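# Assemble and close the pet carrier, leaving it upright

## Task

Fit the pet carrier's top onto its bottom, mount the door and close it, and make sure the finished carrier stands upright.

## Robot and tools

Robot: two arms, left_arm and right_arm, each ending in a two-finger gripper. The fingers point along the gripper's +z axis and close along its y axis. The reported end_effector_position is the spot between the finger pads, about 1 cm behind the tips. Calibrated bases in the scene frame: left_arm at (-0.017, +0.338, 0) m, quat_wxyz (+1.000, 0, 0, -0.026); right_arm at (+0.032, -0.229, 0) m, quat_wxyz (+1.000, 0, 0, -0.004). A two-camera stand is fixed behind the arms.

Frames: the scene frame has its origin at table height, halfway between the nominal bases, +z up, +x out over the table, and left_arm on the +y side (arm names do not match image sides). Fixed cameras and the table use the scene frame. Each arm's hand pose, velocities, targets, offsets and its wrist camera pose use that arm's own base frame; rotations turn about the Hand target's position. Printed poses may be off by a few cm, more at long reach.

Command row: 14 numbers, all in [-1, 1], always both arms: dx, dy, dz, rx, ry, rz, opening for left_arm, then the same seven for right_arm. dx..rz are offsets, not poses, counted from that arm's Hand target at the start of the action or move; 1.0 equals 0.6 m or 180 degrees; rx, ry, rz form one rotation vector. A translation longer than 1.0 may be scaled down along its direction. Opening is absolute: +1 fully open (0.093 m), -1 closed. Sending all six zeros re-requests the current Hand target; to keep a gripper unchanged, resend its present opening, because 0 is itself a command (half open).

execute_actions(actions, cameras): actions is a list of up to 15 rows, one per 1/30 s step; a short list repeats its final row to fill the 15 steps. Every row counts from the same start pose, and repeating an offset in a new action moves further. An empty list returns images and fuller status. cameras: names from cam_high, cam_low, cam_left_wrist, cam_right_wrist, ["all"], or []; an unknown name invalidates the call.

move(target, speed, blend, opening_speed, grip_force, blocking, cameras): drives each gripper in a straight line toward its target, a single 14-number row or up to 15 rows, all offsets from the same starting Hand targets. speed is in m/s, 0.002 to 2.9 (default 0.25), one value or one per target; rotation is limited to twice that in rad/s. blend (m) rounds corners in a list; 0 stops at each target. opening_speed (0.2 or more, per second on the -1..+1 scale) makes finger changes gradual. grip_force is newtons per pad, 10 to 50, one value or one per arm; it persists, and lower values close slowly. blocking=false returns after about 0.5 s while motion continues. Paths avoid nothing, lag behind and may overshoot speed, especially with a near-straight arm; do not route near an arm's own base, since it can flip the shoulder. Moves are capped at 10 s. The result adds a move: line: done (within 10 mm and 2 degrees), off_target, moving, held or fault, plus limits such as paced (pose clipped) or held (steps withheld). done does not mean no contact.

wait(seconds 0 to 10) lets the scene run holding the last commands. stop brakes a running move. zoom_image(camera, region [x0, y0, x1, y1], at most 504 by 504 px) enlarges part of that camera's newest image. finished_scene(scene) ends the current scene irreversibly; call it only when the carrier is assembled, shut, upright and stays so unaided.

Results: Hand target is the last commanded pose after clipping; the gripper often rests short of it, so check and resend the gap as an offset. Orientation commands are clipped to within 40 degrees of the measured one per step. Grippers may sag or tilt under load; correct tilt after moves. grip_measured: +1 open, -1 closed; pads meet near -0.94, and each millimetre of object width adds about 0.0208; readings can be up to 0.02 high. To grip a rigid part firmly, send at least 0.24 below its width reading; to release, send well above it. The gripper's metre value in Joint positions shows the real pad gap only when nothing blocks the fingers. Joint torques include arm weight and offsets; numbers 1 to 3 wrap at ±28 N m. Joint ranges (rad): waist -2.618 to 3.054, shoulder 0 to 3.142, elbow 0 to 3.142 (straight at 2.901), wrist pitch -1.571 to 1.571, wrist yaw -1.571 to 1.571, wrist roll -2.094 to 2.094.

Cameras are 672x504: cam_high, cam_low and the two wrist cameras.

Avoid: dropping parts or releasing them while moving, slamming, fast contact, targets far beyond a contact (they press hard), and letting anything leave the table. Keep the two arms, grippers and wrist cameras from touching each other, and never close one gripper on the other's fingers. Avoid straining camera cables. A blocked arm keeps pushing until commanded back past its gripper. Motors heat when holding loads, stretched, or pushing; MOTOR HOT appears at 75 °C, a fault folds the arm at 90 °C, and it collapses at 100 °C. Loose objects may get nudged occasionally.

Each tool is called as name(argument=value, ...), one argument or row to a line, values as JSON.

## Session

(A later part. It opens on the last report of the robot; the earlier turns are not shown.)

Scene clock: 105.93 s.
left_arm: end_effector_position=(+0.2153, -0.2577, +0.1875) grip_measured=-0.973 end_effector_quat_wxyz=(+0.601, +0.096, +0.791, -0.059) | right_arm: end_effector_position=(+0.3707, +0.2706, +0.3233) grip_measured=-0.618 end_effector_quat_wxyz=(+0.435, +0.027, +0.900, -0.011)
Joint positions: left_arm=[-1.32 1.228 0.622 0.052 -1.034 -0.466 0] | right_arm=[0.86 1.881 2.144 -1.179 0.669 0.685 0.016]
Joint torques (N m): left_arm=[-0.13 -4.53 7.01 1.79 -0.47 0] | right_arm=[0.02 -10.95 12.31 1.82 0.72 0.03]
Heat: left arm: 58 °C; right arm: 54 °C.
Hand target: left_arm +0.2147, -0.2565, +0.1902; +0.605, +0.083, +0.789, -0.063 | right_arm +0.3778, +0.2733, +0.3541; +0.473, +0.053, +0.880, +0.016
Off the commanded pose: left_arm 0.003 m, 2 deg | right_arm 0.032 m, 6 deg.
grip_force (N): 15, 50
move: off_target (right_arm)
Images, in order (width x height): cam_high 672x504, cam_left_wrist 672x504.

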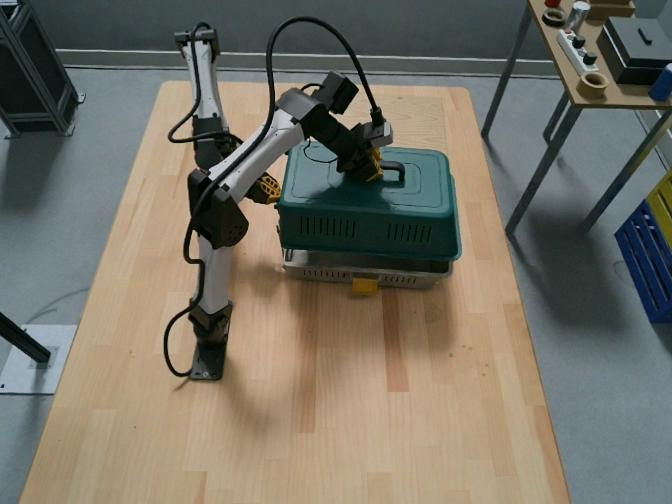

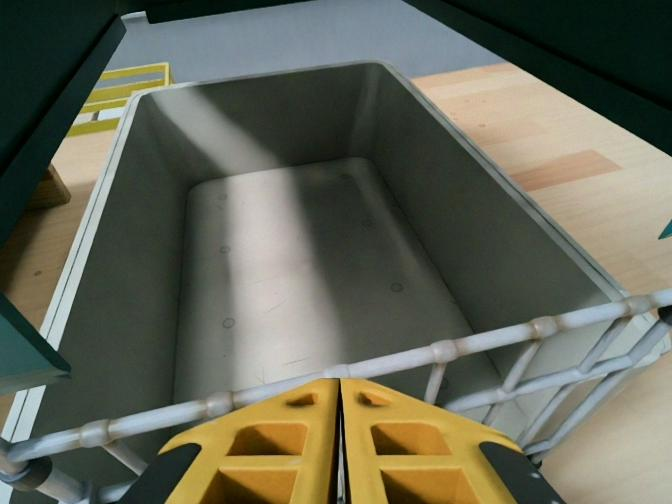

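move(
  target=[
    [0.006,0,0.0,0,0,0,-1,0.014,0.0,-0.04,0,0,0,-1],
  ],
  speed=0.04,
  cameras=["cam_left_wrist","cam_high","cam_low"],
)

zoom_image(
  camera="cam_high",
  region=[250, 180, 330, 290],
)

zoom_image(
  camera="cam_high",
  region=[370, 220, 470, 300],
)

zoom_image(
  camera="cam_low",
  region=[190, 20, 540, 300],
)

Scene clock: 112.83 s.
left_arm: end_effector_position=(+0.2161, -0.2570, +0.1875) grip_measured=-0.973 end_effector_quat_wxyz=(+0.602, +0.094, +0.791, -0.058) | right_arm: end_effector_position=(+0.3795, +0.2757, +0.2992) grip_measured=-0.618 end_effector_quat_wxyz=(+0.431, +0.029, +0.902, -0.012)
Joint positions: left_arm=[-1.317 1.228 0.622 0.051 -1.034 -0.467 0] | right_arm=[0.851 1.881 2.044 -1.085 0.663 0.685 0.016]
Joint torques (N m): left_arm=[0.62 -4.11 7.05 1.98 -0.35 0.12] | right_arm=[-0.68 -14.53 7.82 2.08 0.68 -0.11]
Heat: left arm: 58 °C; right arm: 54 °C.
Hand target: left_arm +0.2183, -0.2565, +0.1902; +0.605, +0.083, +0.789, -0.063 | right_arm +0.3862, +0.2732, +0.3302; +0.473, +0.053, +0.880, +0.016
Off the commanded pose: left_arm 0.004 m, 1 deg | right_arm 0.032 m, 7 deg.
grip_force (N): 15, 50
move: off_target (right_arm)
Images, in order (width x height): cam_high 672x504, cam_low 672x504, cam_left_wrist 672x504.

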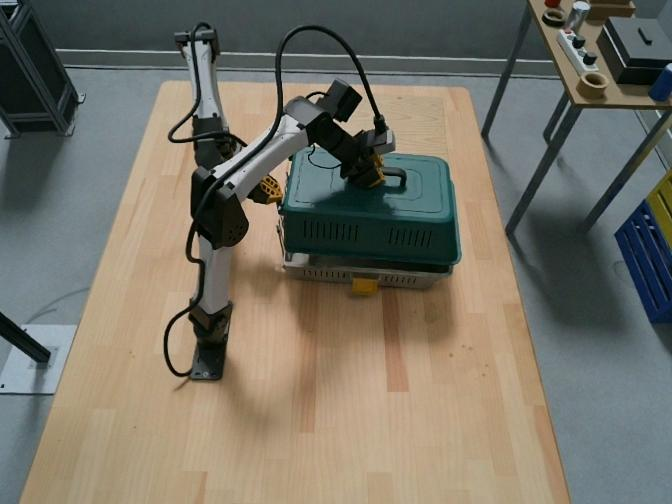

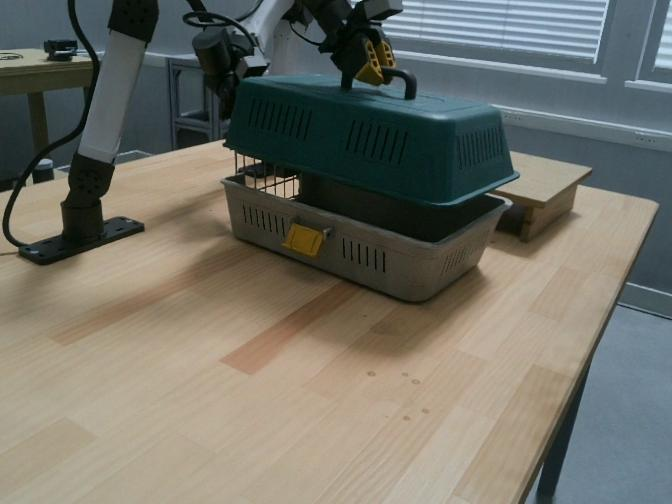

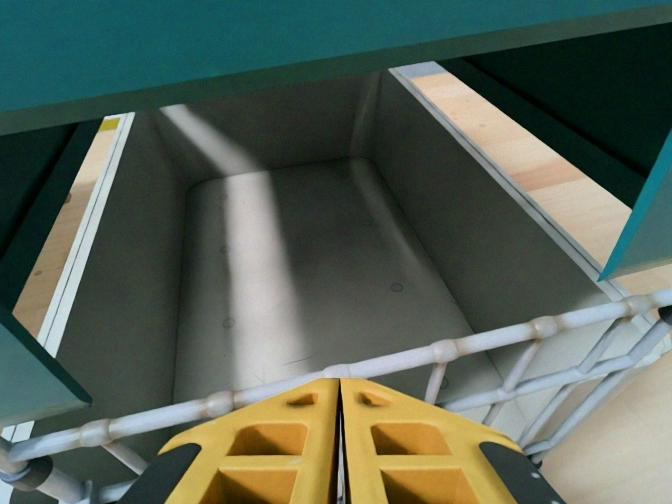

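Scaled by 4.582 from the camera's 672x504 image, which has a finer 960x720 frame.

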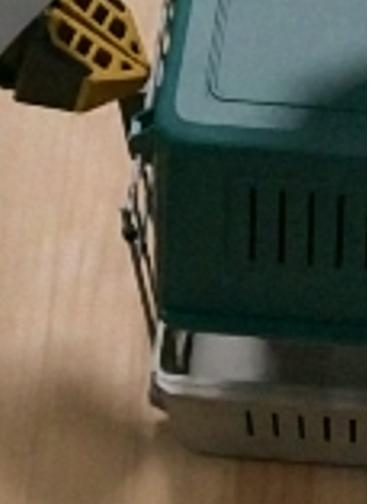

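Scaled by 5.040 from the camera's 672x504 image, which has a finer 960x720 frame.

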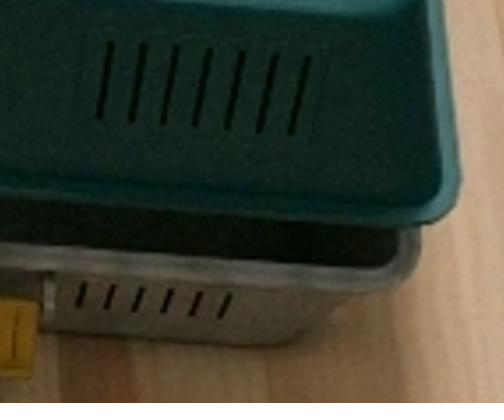

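Scaled by 1.440 from the camera's 672x504 image, which has a finer 960x720 frame.

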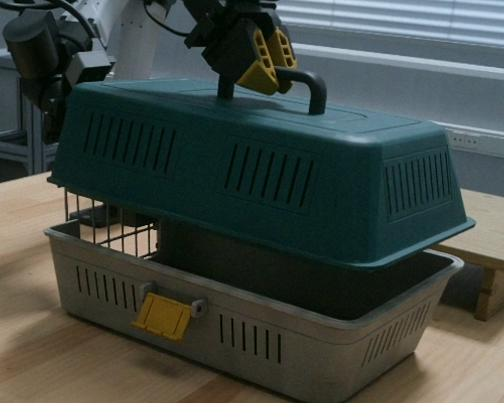

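move(
  target=[
    [0.009,0,0.0,0,0,0,-1,-0.016,-0.008,-0.01,0,0,0,-1],
  ],
  speed=0.04,
  cameras=["cam_left_wrist","cam_high","cam_low"],
)

zoom_image(
  camera="cam_high",
  region=[250, 180, 330, 290],
)

zoom_image(
  camera="cam_high",
  region=[370, 220, 470, 300],
)

zoom_image(
  camera="cam_low",
  region=[190, 20, 540, 300],
)

Scene clock: 122.17 s.
left_arm: end_effector_position=(+0.2215, -0.2538, +0.1883) grip_measured=-0.973 end_effector_quat_wxyz=(+0.603, +0.087, +0.791, -0.055) | right_arm: end_effector_position=(+0.3738, +0.2692, +0.2883) grip_measured=-0.618 end_effector_quat_wxyz=(+0.426, +0.026, +0.904, -0.018)
Joint positions: left_arm=[-1.296 1.228 0.622 0.061 -1.029 -0.461 0] | right_arm=[0.851 1.839 1.951 -1.051 0.663 0.685 0.016]
Joint torques (N m): left_arm=[0.62 -3.74 6.94 2.14 -0.24 0.28] | right_arm=[0.25 -15.42 7.8 2.05 0.74 0]
Heat: left arm: 58 °C; right arm: 53 °C.
Hand target: left_arm +0.2237, -0.2565, +0.1902; +0.605, +0.083, +0.789, -0.063 | right_arm +0.3766, +0.2684, +0.3242; +0.473, +0.053, +0.880, +0.016
Off the commanded pose: left_arm 0.004 m, 1 deg | right_arm 0.036 m, 8 deg.
grip_force (N): 15, 50
move: off_target (right_arm)
Images, in order (width x height): cam_high 672x504, cam_low 672x504, cam_left_wrist 672x504.

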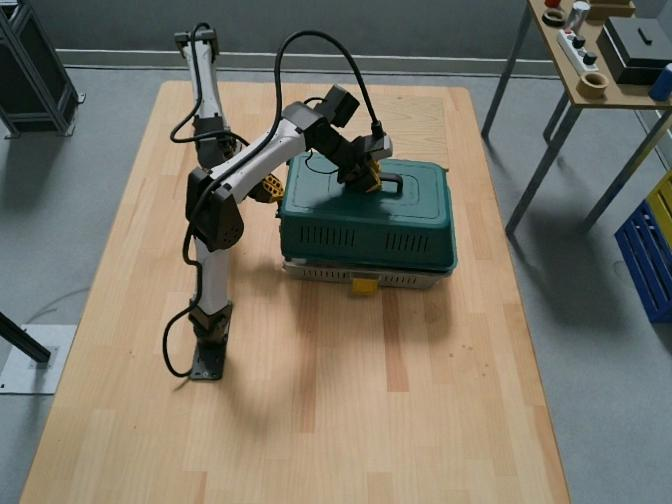

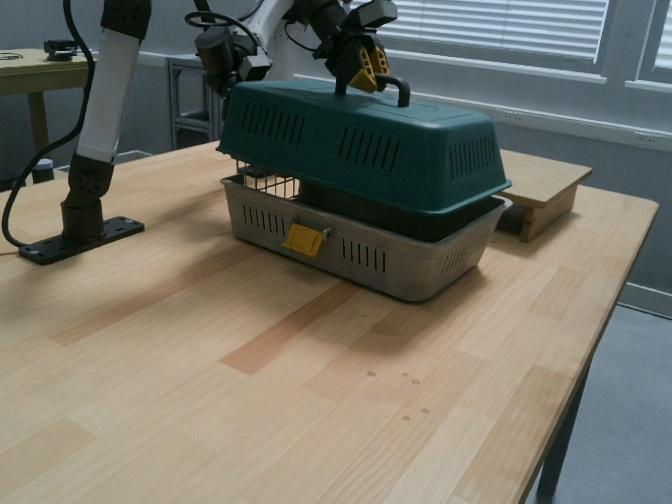

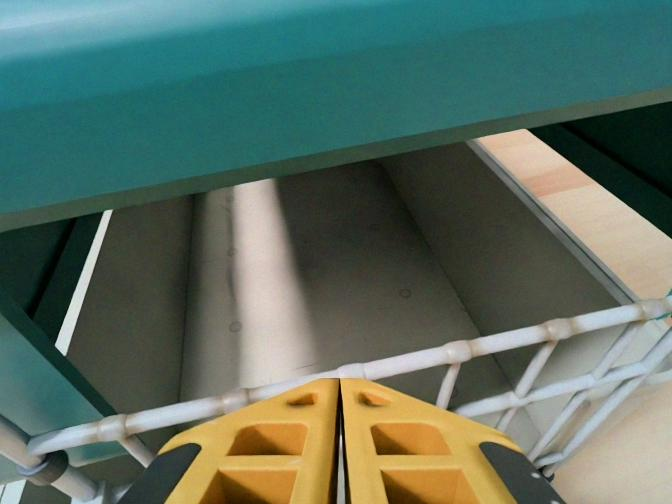

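Scaled by 4.582 from the camera's 672x504 image, which has a finer 960x720 frame.

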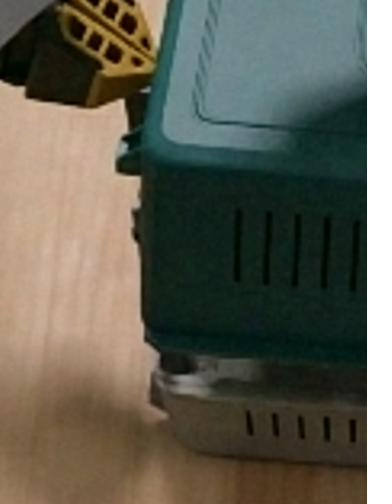

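Scaled by 5.040 from the camera's 672x504 image, which has a finer 960x720 frame.

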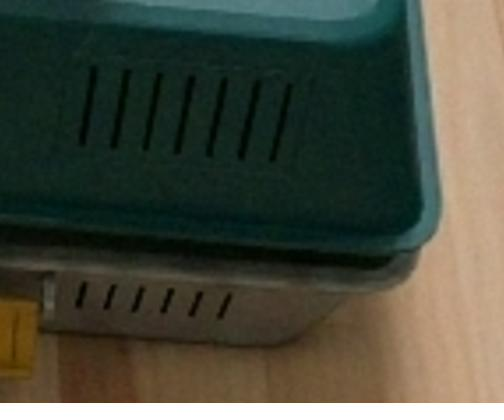

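Scaled by 1.440 from the camera's 672x504 image, which has a finer 960x720 frame.

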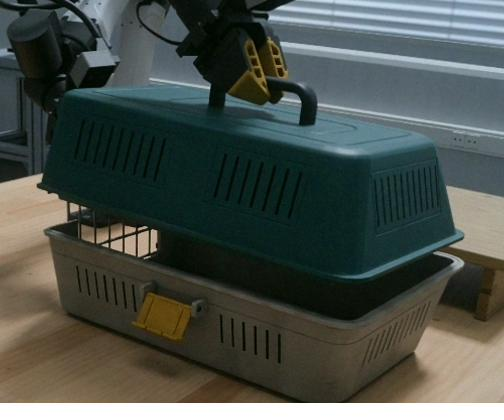

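move(
  target=[
    [0.002,0,0.0,0,0,0,-1,0.009,0.003,-0.012,0.004,-0.004,0,-1],
  ],
  speed=0.03,
  cameras=["cam_left_wrist","cam_high","cam_low"],
)

zoom_image(
  camera="cam_high",
  region=[270, 190, 330, 280],
)

zoom_image(
  camera="cam_low",
  region=[190, 20, 540, 300],
)

zoom_image(
  camera="cam_left_wrist",
  region=[0, 300, 250, 504],
)

Scene clock: 128.73 s.
left_arm: end_effector_position=(+0.2226, -0.2538, +0.1888) grip_measured=-0.973 end_effector_quat_wxyz=(+0.603, +0.087, +0.791, -0.056) | right_arm: end_effector_position=(+0.3775, +0.2735, +0.2778) grip_measured=-0.618 end_effector_quat_wxyz=(+0.430, +0.029, +0.902, -0.013)
Joint positions: left_arm=[-1.291 1.228 0.622 0.066 -1.024 -0.456 0] | right_arm=[0.851 1.835 1.895 -0.984 0.663 0.685 0.016]
Joint torques (N m): left_arm=[0.62 -3.62 6.99 2.15 -0.19 0.26] | right_arm=[-0.36 -16.13 8.02 2.1 0.72 -0.08]
Heat: left arm: 58 °C; right arm: 53 °C.
Hand target: left_arm +0.2250, -0.2565, +0.1902; +0.605, +0.083, +0.789, -0.063 | right_arm +0.3820, +0.2703, +0.3170; +0.478, +0.056, +0.876, +0.021
Off the commanded pose: left_arm 0.004 m, 1 deg | right_arm 0.040 m, 8 deg.
grip_force (N): 15, 50
move: off_target (right_arm)
Images, in order (width x height): cam_high 672x504, cam_low 672x504, cam_left_wrist 672x504.

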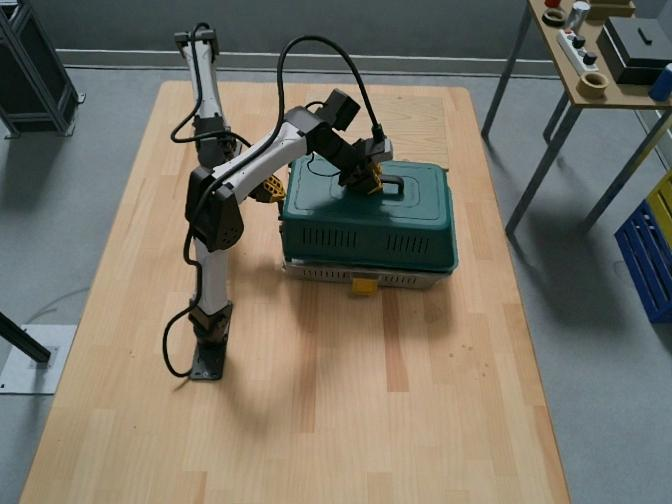

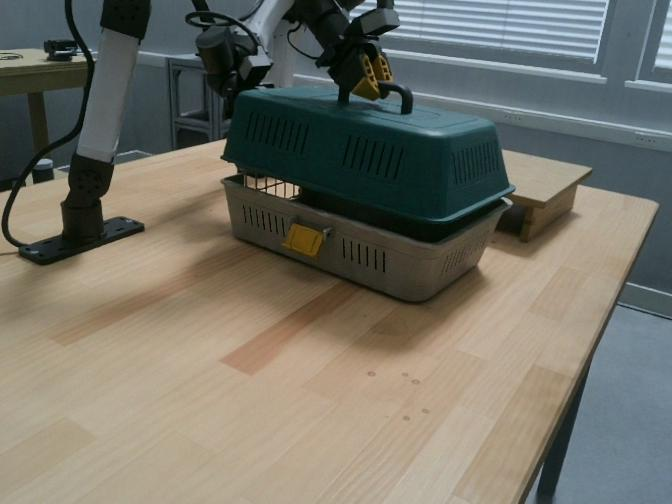

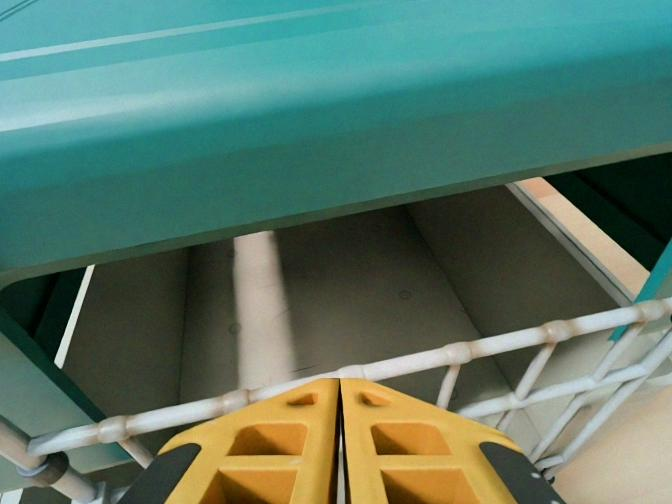

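Scaled by 5.600 from the camera's 672x504 image, which has a finer 960x720 frame.

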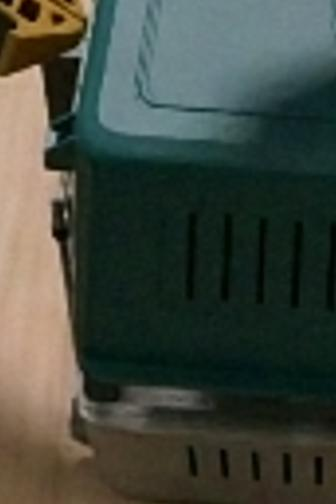

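Scaled by 1.440 from the camera's 672x504 image, which has a finer 960x720 frame.

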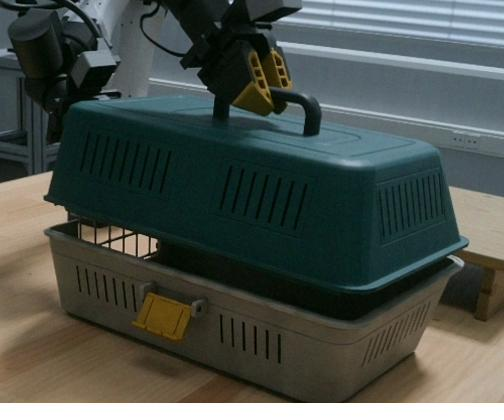

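Scaled by 2.016 from the camera's 672x504 image, which has a finer 960x720 frame.

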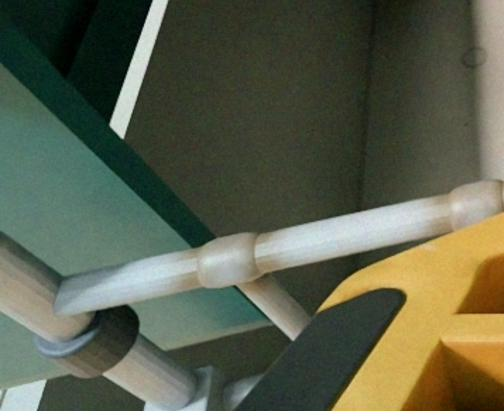

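move(
  target=[
    [0.0,0,0.0,0,0,0,-1,-0.002,-0.006,-0.018,0.0,-0.0,0,-1],
  ],
  speed=0.03,
  cameras=["cam_left_wrist","cam_high","cam_low"],
)

zoom_image(
  camera="cam_high",
  region=[270, 190, 330, 280],
)

zoom_image(
  camera="cam_low",
  region=[190, 20, 540, 300],
)

zoom_image(
  camera="cam_left_wrist",
  region=[0, 300, 250, 504],
)

Scene clock: 135.37 s.
left_arm: end_effector_position=(+0.2226, -0.2538, +0.1888) grip_measured=-0.973 end_effector_quat_wxyz=(+0.603, +0.087, +0.791, -0.056) | right_arm: end_effector_position=(+0.3744, +0.2699, +0.2689) grip_measured=-0.618 end_effector_quat_wxyz=(+0.432, +0.029, +0.901, -0.011)
Joint positions: left_arm=[-1.291 1.228 0.622 0.067 -1.024 -0.456 0] | right_arm=[0.851 1.8 1.811 -0.93 0.663 0.685 0.016]
Joint torques (N m): left_arm=[0.64 -3.54 6.94 2.1 -0.19 0.24] | right_arm=[-0.73 -15.51 8.14 2.1 0.68 -0.11]
Heat: left arm: 58 °C; right arm: 53 °C.
Hand target: left_arm +0.2250, -0.2565, +0.1902; +0.605, +0.083, +0.789, -0.063 | right_arm +0.3808, +0.2667, +0.3062; +0.478, +0.056, +0.876, +0.021
Off the commanded pose: left_arm 0.004 m, 1 deg | right_arm 0.038 m, 8 deg.
grip_force (N): 15, 50
move: off_target (right_arm)
Images, in order (width x height): cam_high 672x504, cam_low 672x504, cam_left_wrist 672x504.

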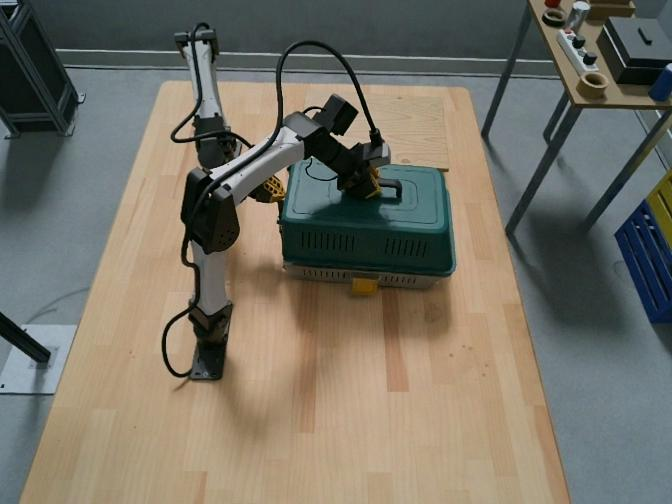

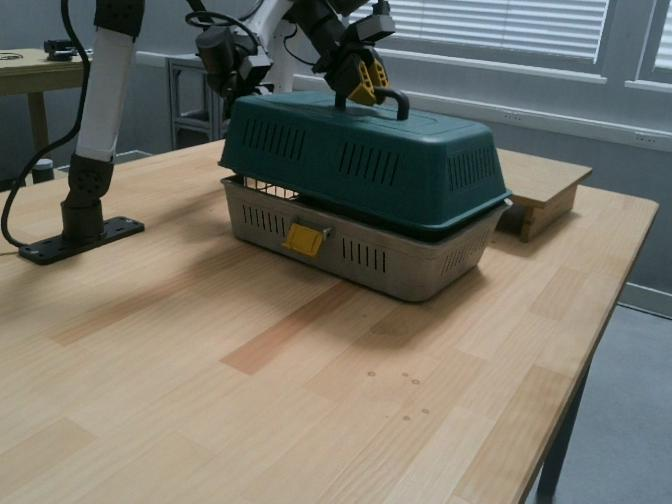

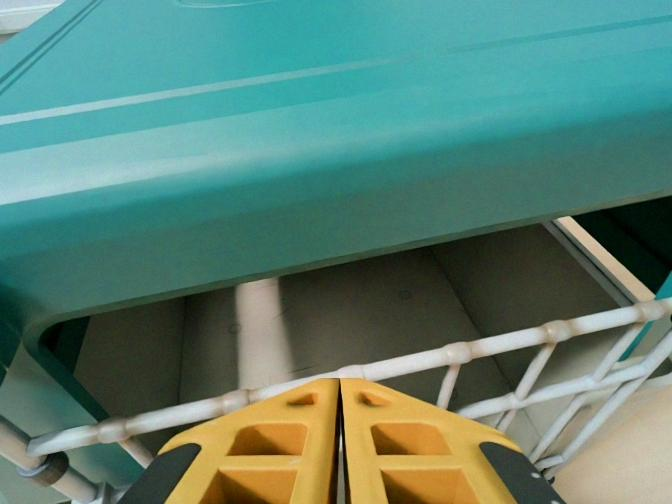

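Scaled by 5.600 from the camera's 672x504 image, which has a finer 960x720 frame.

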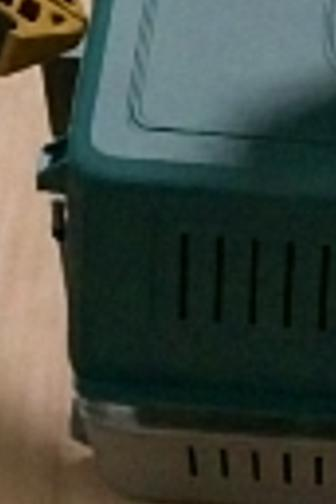

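Scaled by 1.440 from the camera's 672x504 image, which has a finer 960x720 frame.

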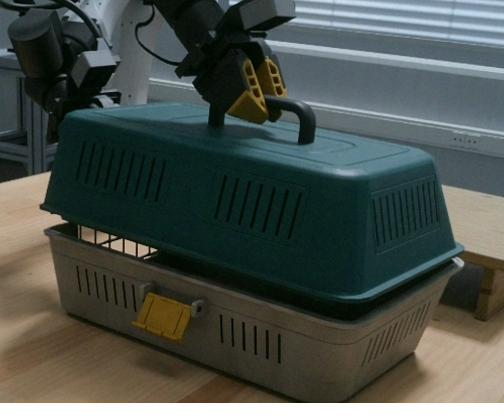

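Scaled by 2.016 from the camera's 672x504 image, which has a finer 960x720 frame.

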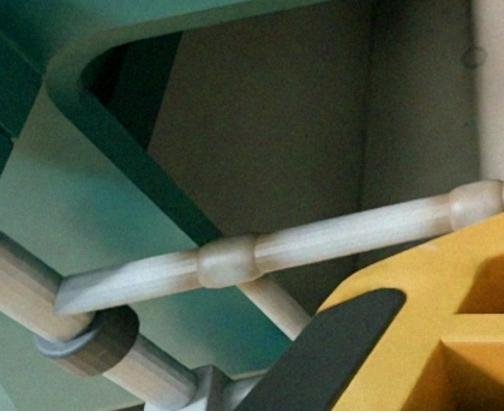

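move(
  target=[
    [0.0,0,0.0,0,0,0,-1,0.009,0.002,-0.008,0.0,-0.0,0,-1],
  ],
  speed=0.03,
  cameras=["cam_left_wrist","cam_high","cam_low"],
)

zoom_image(
  camera="cam_high",
  region=[270, 190, 330, 280],
)

zoom_image(
  camera="cam_low",
  region=[190, 20, 540, 300],
)

zoom_image(
  camera="cam_left_wrist",
  region=[0, 300, 250, 504],
)

Scene clock: 141.37 s.
left_arm: end_effector_position=(+0.2226, -0.2538, +0.1888) grip_measured=-0.973 end_effector_quat_wxyz=(+0.603, +0.087, +0.791, -0.056) | right_arm: end_effector_position=(+0.3791, +0.2692, +0.2714) grip_measured=-0.618 end_effector_quat_wxyz=(+0.437, +0.035, +0.899, -0.006)
Joint positions: left_arm=[-1.291 1.228 0.622 0.067 -1.024 -0.456 0] | right_arm=[0.841 1.8 1.811 -0.909 0.66 0.68 0.016]
Joint torques (N m): left_arm=[0.7 -3.63 6.94 2.12 -0.25 0.23] | right_arm=[-0.68 -14.17 7.76 2.16 0.65 -0.16]
Heat: left arm: 58 °C; right arm: 52 °C.
Hand target: left_arm +0.2250, -0.2565, +0.1902; +0.605, +0.083, +0.789, -0.063 | right_arm +0.3862, +0.2678, +0.3014; +0.478, +0.056, +0.876, +0.021
Off the commanded pose: left_arm 0.004 m, 1 deg | right_arm 0.031 m, 7 deg.
grip_force (N): 15, 50
move: off_target (right_arm)
Images, in order (width x height): cam_high 672x504, cam_low 672x504, cam_left_wrist 672x504.

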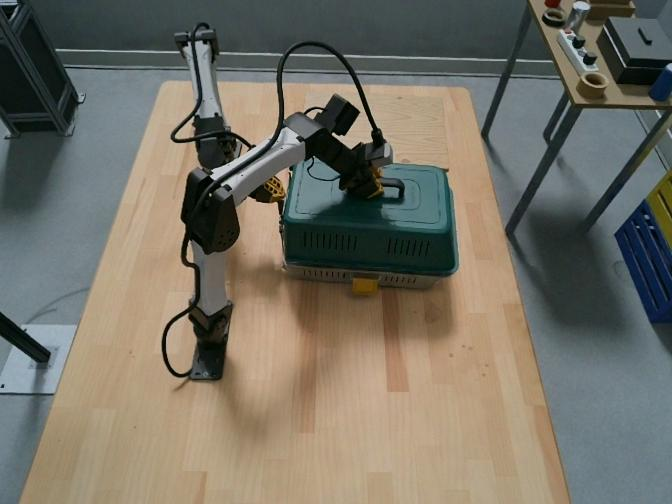

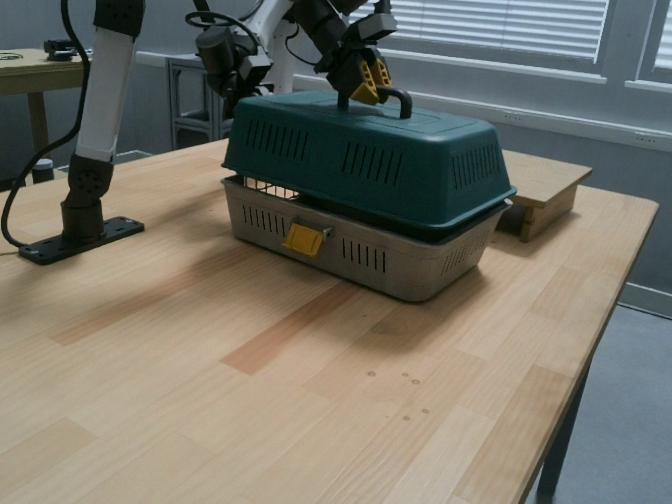

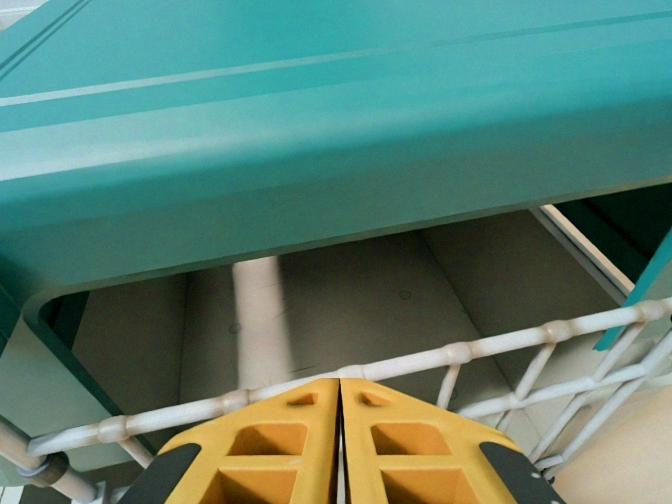

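Scaled by 5.600 from the camera's 672x504 image, which has a finer 960x720 frame.

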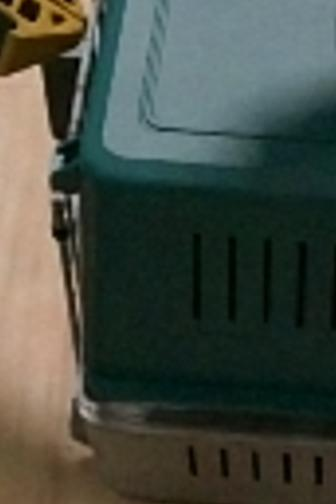

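Scaled by 1.440 from the camera's 672x504 image, which has a finer 960x720 frame.

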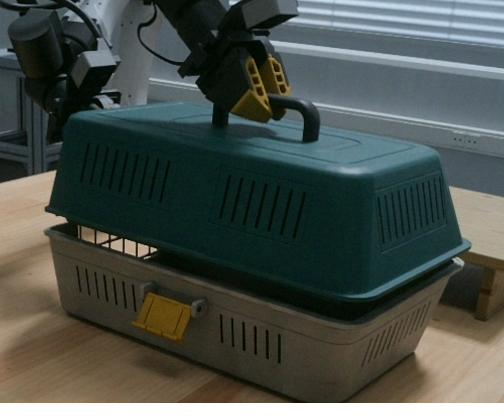

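Scaled by 2.016 from the camera's 672x504 image, which has a finer 960x720 frame.

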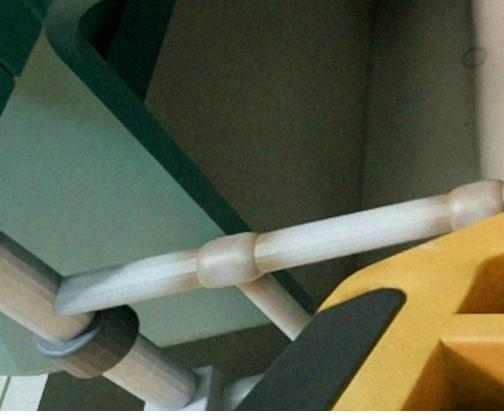

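move(
  target=[
    [0.0,0,0.0,0,0,0,-1,-0.003,0.002,-0.025,0.0,-0.0,0,-1],
  ],
  speed=0.03,
  cameras=["cam_left_wrist","cam_high","cam_low"],
)

zoom_image(
  camera="cam_high",
  region=[270, 190, 330, 280],
)

zoom_image(
  camera="cam_low",
  region=[190, 20, 540, 300],
)

zoom_image(
  camera="cam_left_wrist",
  region=[0, 300, 250, 504],
)

Scene clock: 145.03 s.
left_arm: end_effector_position=(+0.2226, -0.2538, +0.1888) grip_measured=-0.973 end_effector_quat_wxyz=(+0.603, +0.087, +0.791, -0.056) | right_arm: end_effector_position=(+0.3779, +0.2689, +0.2561) grip_measured=-0.618 end_effector_quat_wxyz=(+0.435, +0.033, +0.900, -0.007)
Joint positions: left_arm=[-1.291 1.228 0.622 0.067 -1.024 -0.456 0] | right_arm=[0.842 1.785 1.734 -0.852 0.658 0.679 0.016]
Joint torques (N m): left_arm=[0.73 -3.55 6.9 2.11 -0.23 0.24] | right_arm=[-0.24 -14.17 7.65 2.18 0.7 -0.08]
Heat: left arm: 58 °C; right arm: 52 °C.
Hand target: left_arm +0.2250, -0.2564, +0.1902; +0.605, +0.083, +0.789, -0.063 | right_arm +0.3844, +0.2690, +0.2863; +0.478, +0.056, +0.876, +0.021
Off the commanded pose: left_arm 0.004 m, 1 deg | right_arm 0.031 m, 7 deg.
grip_force (N): 15, 50
move: off_target (right_arm)
Images, in order (width x height): cam_high 672x504, cam_low 672x504, cam_left_wrist 672x504.

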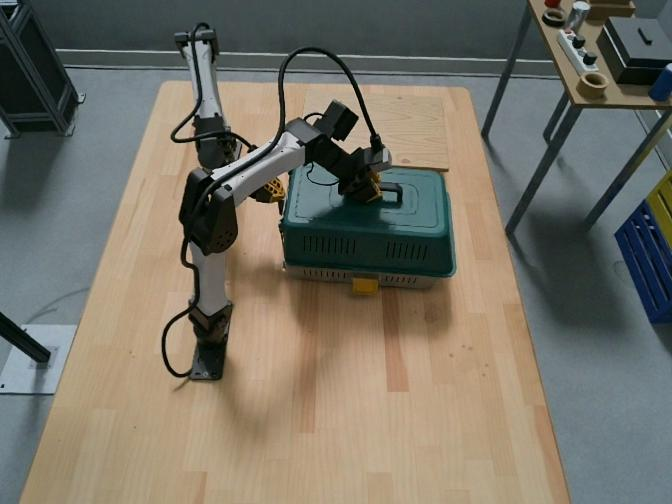

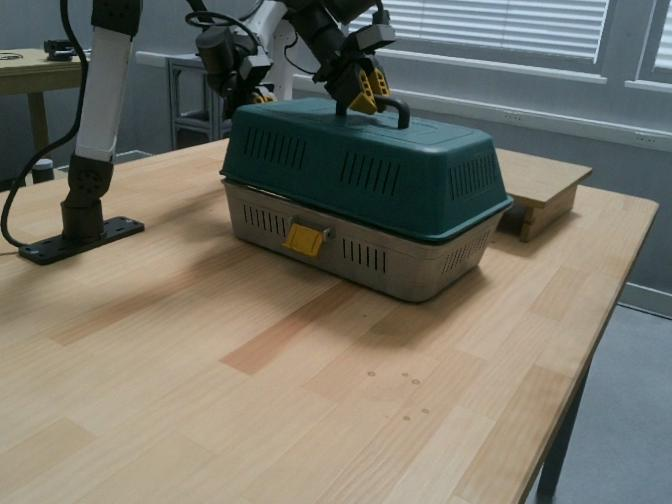

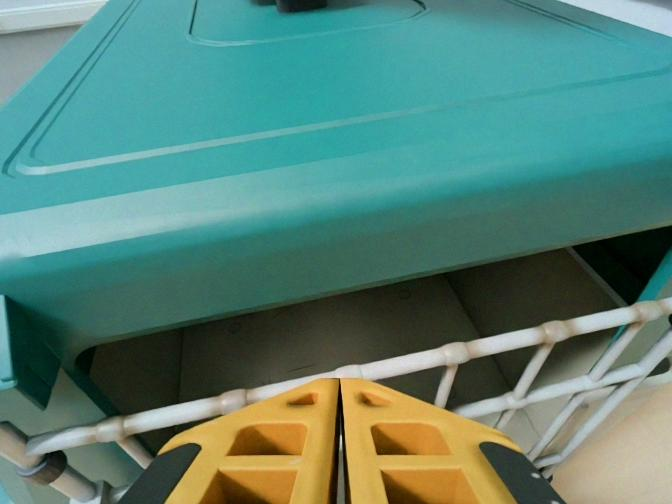

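Scaled by 5.600 from the camera's 672x504 image, which has a finer 960x720 frame.

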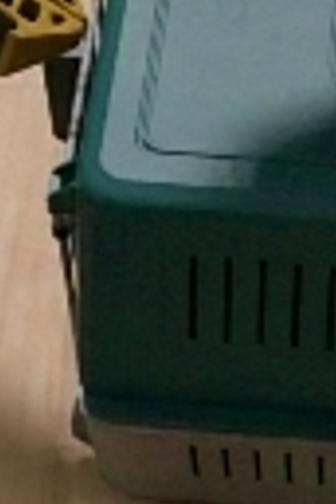

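Scaled by 1.440 from the camera's 672x504 image, which has a finer 960x720 frame.

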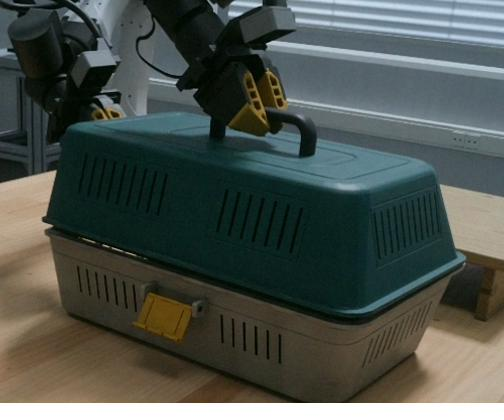

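Scaled by 2.016 from the camera's 672x504 image, which has a finer 960x720 frame.

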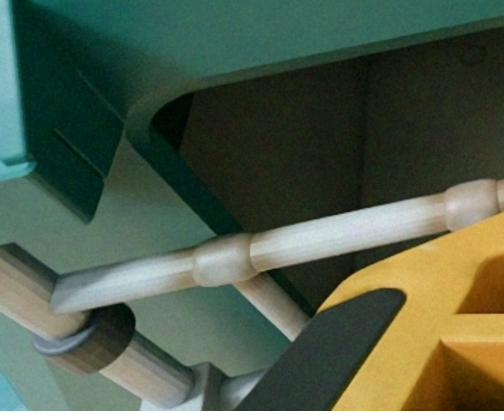

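move(
  target=[
    [0.0,0,0.0,0,0,0,-1,0.002,0.002,-0.012,0.0,-0.0,0,-1],
  ],
  speed=0.03,
  cameras=["cam_left_wrist","cam_high","cam_low"],
)

zoom_image(
  camera="cam_high",
  region=[260, 150, 330, 280],
)

zoom_image(
  camera="cam_low",
  region=[190, 20, 540, 300],
)

zoom_image(
  camera="cam_left_wrist",
  region=[0, 250, 250, 504],
)

Scene clock: 151.07 s.
left_arm: end_effector_position=(+0.2226, -0.2538, +0.1888) grip_measured=-0.973 end_effector_quat_wxyz=(+0.603, +0.087, +0.791, -0.056) | right_arm: end_effector_position=(+0.3784, +0.2686, +0.2558) grip_measured=-0.618 end_effector_quat_wxyz=(+0.440, +0.034, +0.897, -0.005)
Joint positions: left_arm=[-1.291 1.228 0.622 0.067 -1.024 -0.456 0] | right_arm=[0.842 1.776 1.713 -0.827 0.662 0.676 0.016]
Joint torques (N m): left_arm=[0.66 -3.52 7.04 2.1 -0.19 0.24] | right_arm=[-0.27 -12.93 7.21 2.22 0.66 -0.07]
Heat: left arm: 58 °C; right arm: 53 °C.
Hand target: left_arm +0.2250, -0.2564, +0.1902; +0.605, +0.083, +0.789, -0.063 | right_arm +0.3856, +0.2703, +0.2790; +0.478, +0.056, +0.877, +0.021
Off the commanded pose: left_arm 0.004 m, 1 deg | right_arm 0.024 m, 6 deg.
grip_force (N): 15, 50
move: off_target (right_arm)
Images, in order (width x height): cam_high 672x504, cam_low 672x504, cam_left_wrist 672x504.

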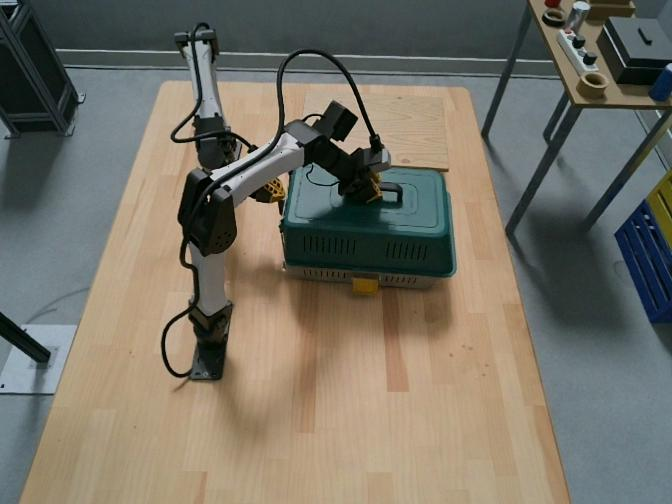

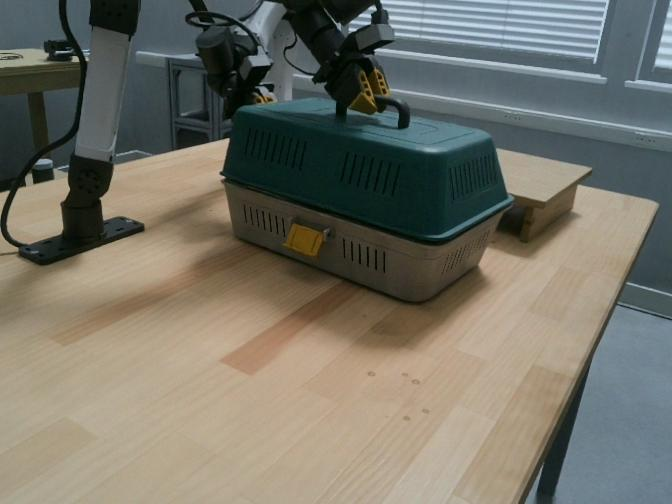

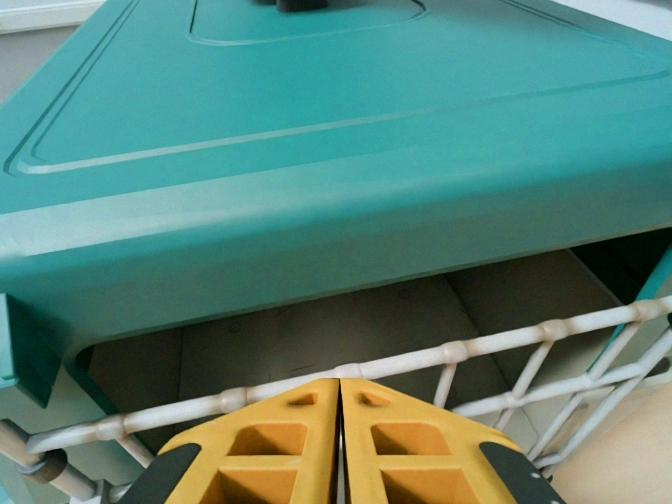

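Scaled by 3.877 from the camera's 672x504 image, which has a finer 960x720 frame.

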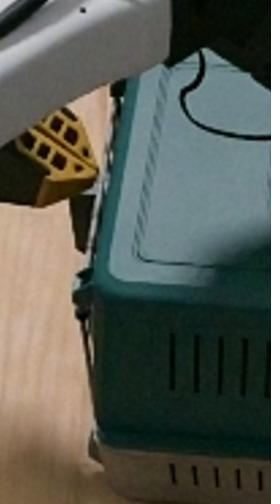

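Scaled by 1.440 from the camera's 672x504 image, which has a finer 960x720 frame.

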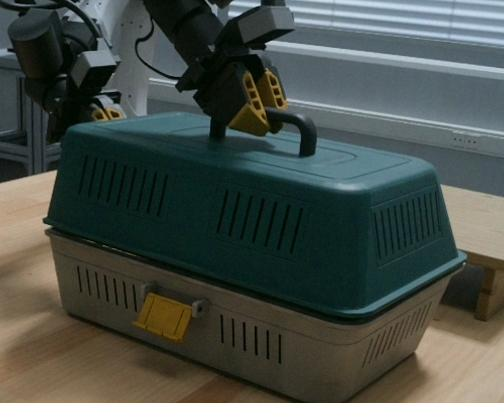

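Scaled by 1.984 from the camera's 672x504 image, which has a finer 960x720 frame.

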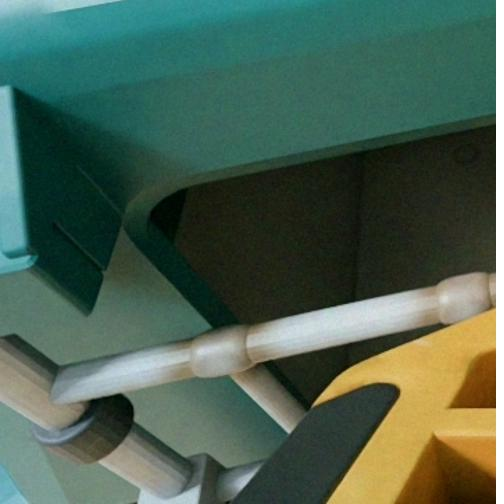

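move(
  target=[
    [0.0,0.0,0.0,0,0.0,0,-0.45,0,0.0,0,0,0,0,-1],
    [-0.03,0.0,0.0,0,0.0,0,-0.45,0,0.0,0,0,0,0,-1],
    [-0.16,0.0,0.08,0,-0.05,0.03,1,0,0.0,0,0,0,0,-1],
  ],
  speed=0.07,
  cameras=["cam_left_wrist","cam_high","cam_low"],
)

zoom_image(
  camera="cam_left_wrist",
  region=[0, 50, 336, 400],
)

zoom_image(
  camera="cam_left_wrist",
  region=[336, 50, 672, 400],
)

Scene clock: 160.53 s.
left_arm: end_effector_position=(+0.1308, -0.2503, +0.2313) grip_measured=+1.000 end_effector_quat_wxyz=(+0.663, +0.062, +0.746, -0.013) | right_arm: end_effector_position=(+0.3787, +0.2689, +0.2562) grip_measured=-0.618 end_effector_quat_wxyz=(+0.441, +0.035, +0.897, -0.004)
Joint positions: left_arm=[-1.722 1.561 1.093 -1.481 -1.44 -1.889 0.093] | right_arm=[0.842 1.776 1.713 -0.823 0.662 0.676 0.016]
Joint torques (N m): left_arm=[-0.17 -4.92 8.2 -0.37 -0.74 -0.11] | right_arm=[-0.28 -12.93 7.23 2.21 0.65 -0.06]
Heat: left arm: 59 °C; right arm: 55 °C.
Hand target: left_arm +0.1289, -0.2564, +0.2381; +0.667, +0.051, +0.743, -0.027 | right_arm +0.3856, +0.2703, +0.2790; +0.478, +0.056, +0.876, +0.021
Off the commanded pose: left_arm 0.009 m, 2 deg | right_arm 0.024 m, 6 deg.
grip_force (N): 15, 50
move: off_target (right_arm)
Images, in order (width x height): cam_high 672x504, cam_low 672x504, cam_left_wrist 672x504.

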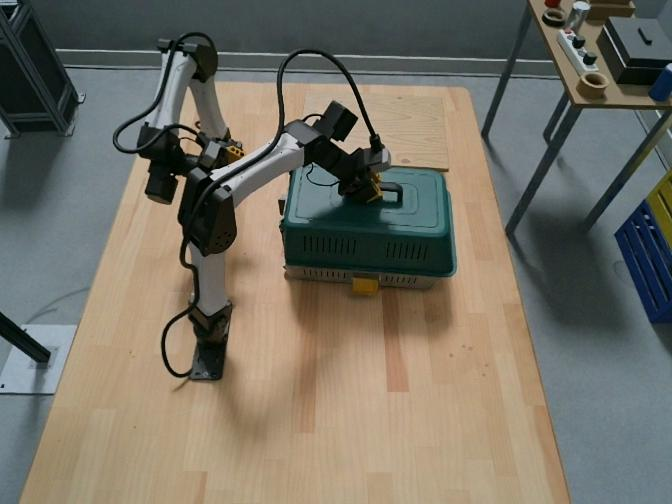

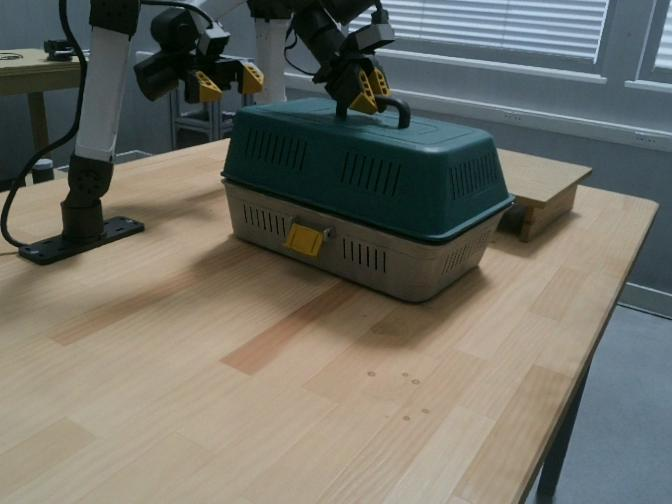

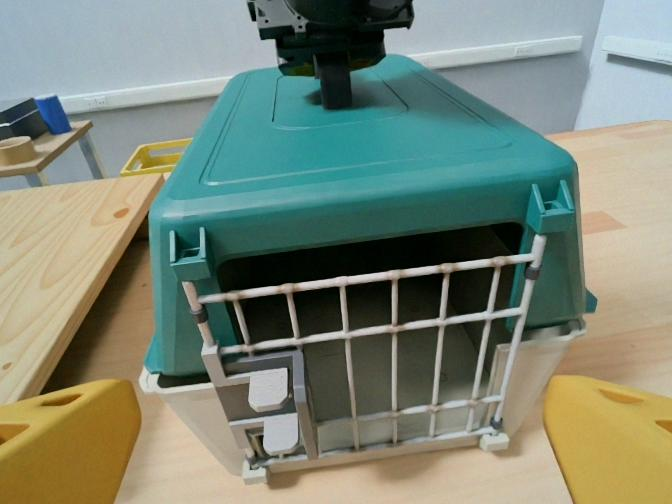

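Scaled by 1.440 from the camera's 672x504 image, which has a finer 960x720 frame.

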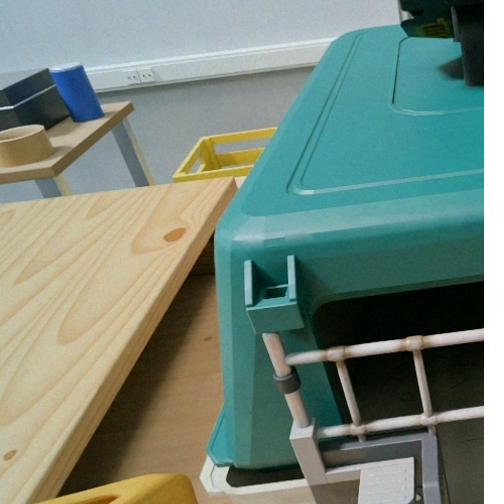

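Scaled by 1.440 from the camera's 672x504 image, which has a finer 960x720 frame.

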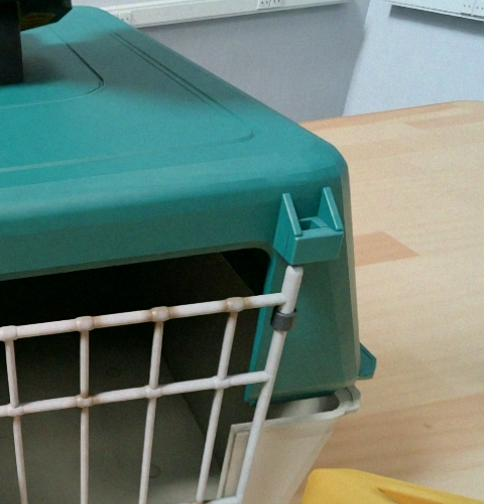

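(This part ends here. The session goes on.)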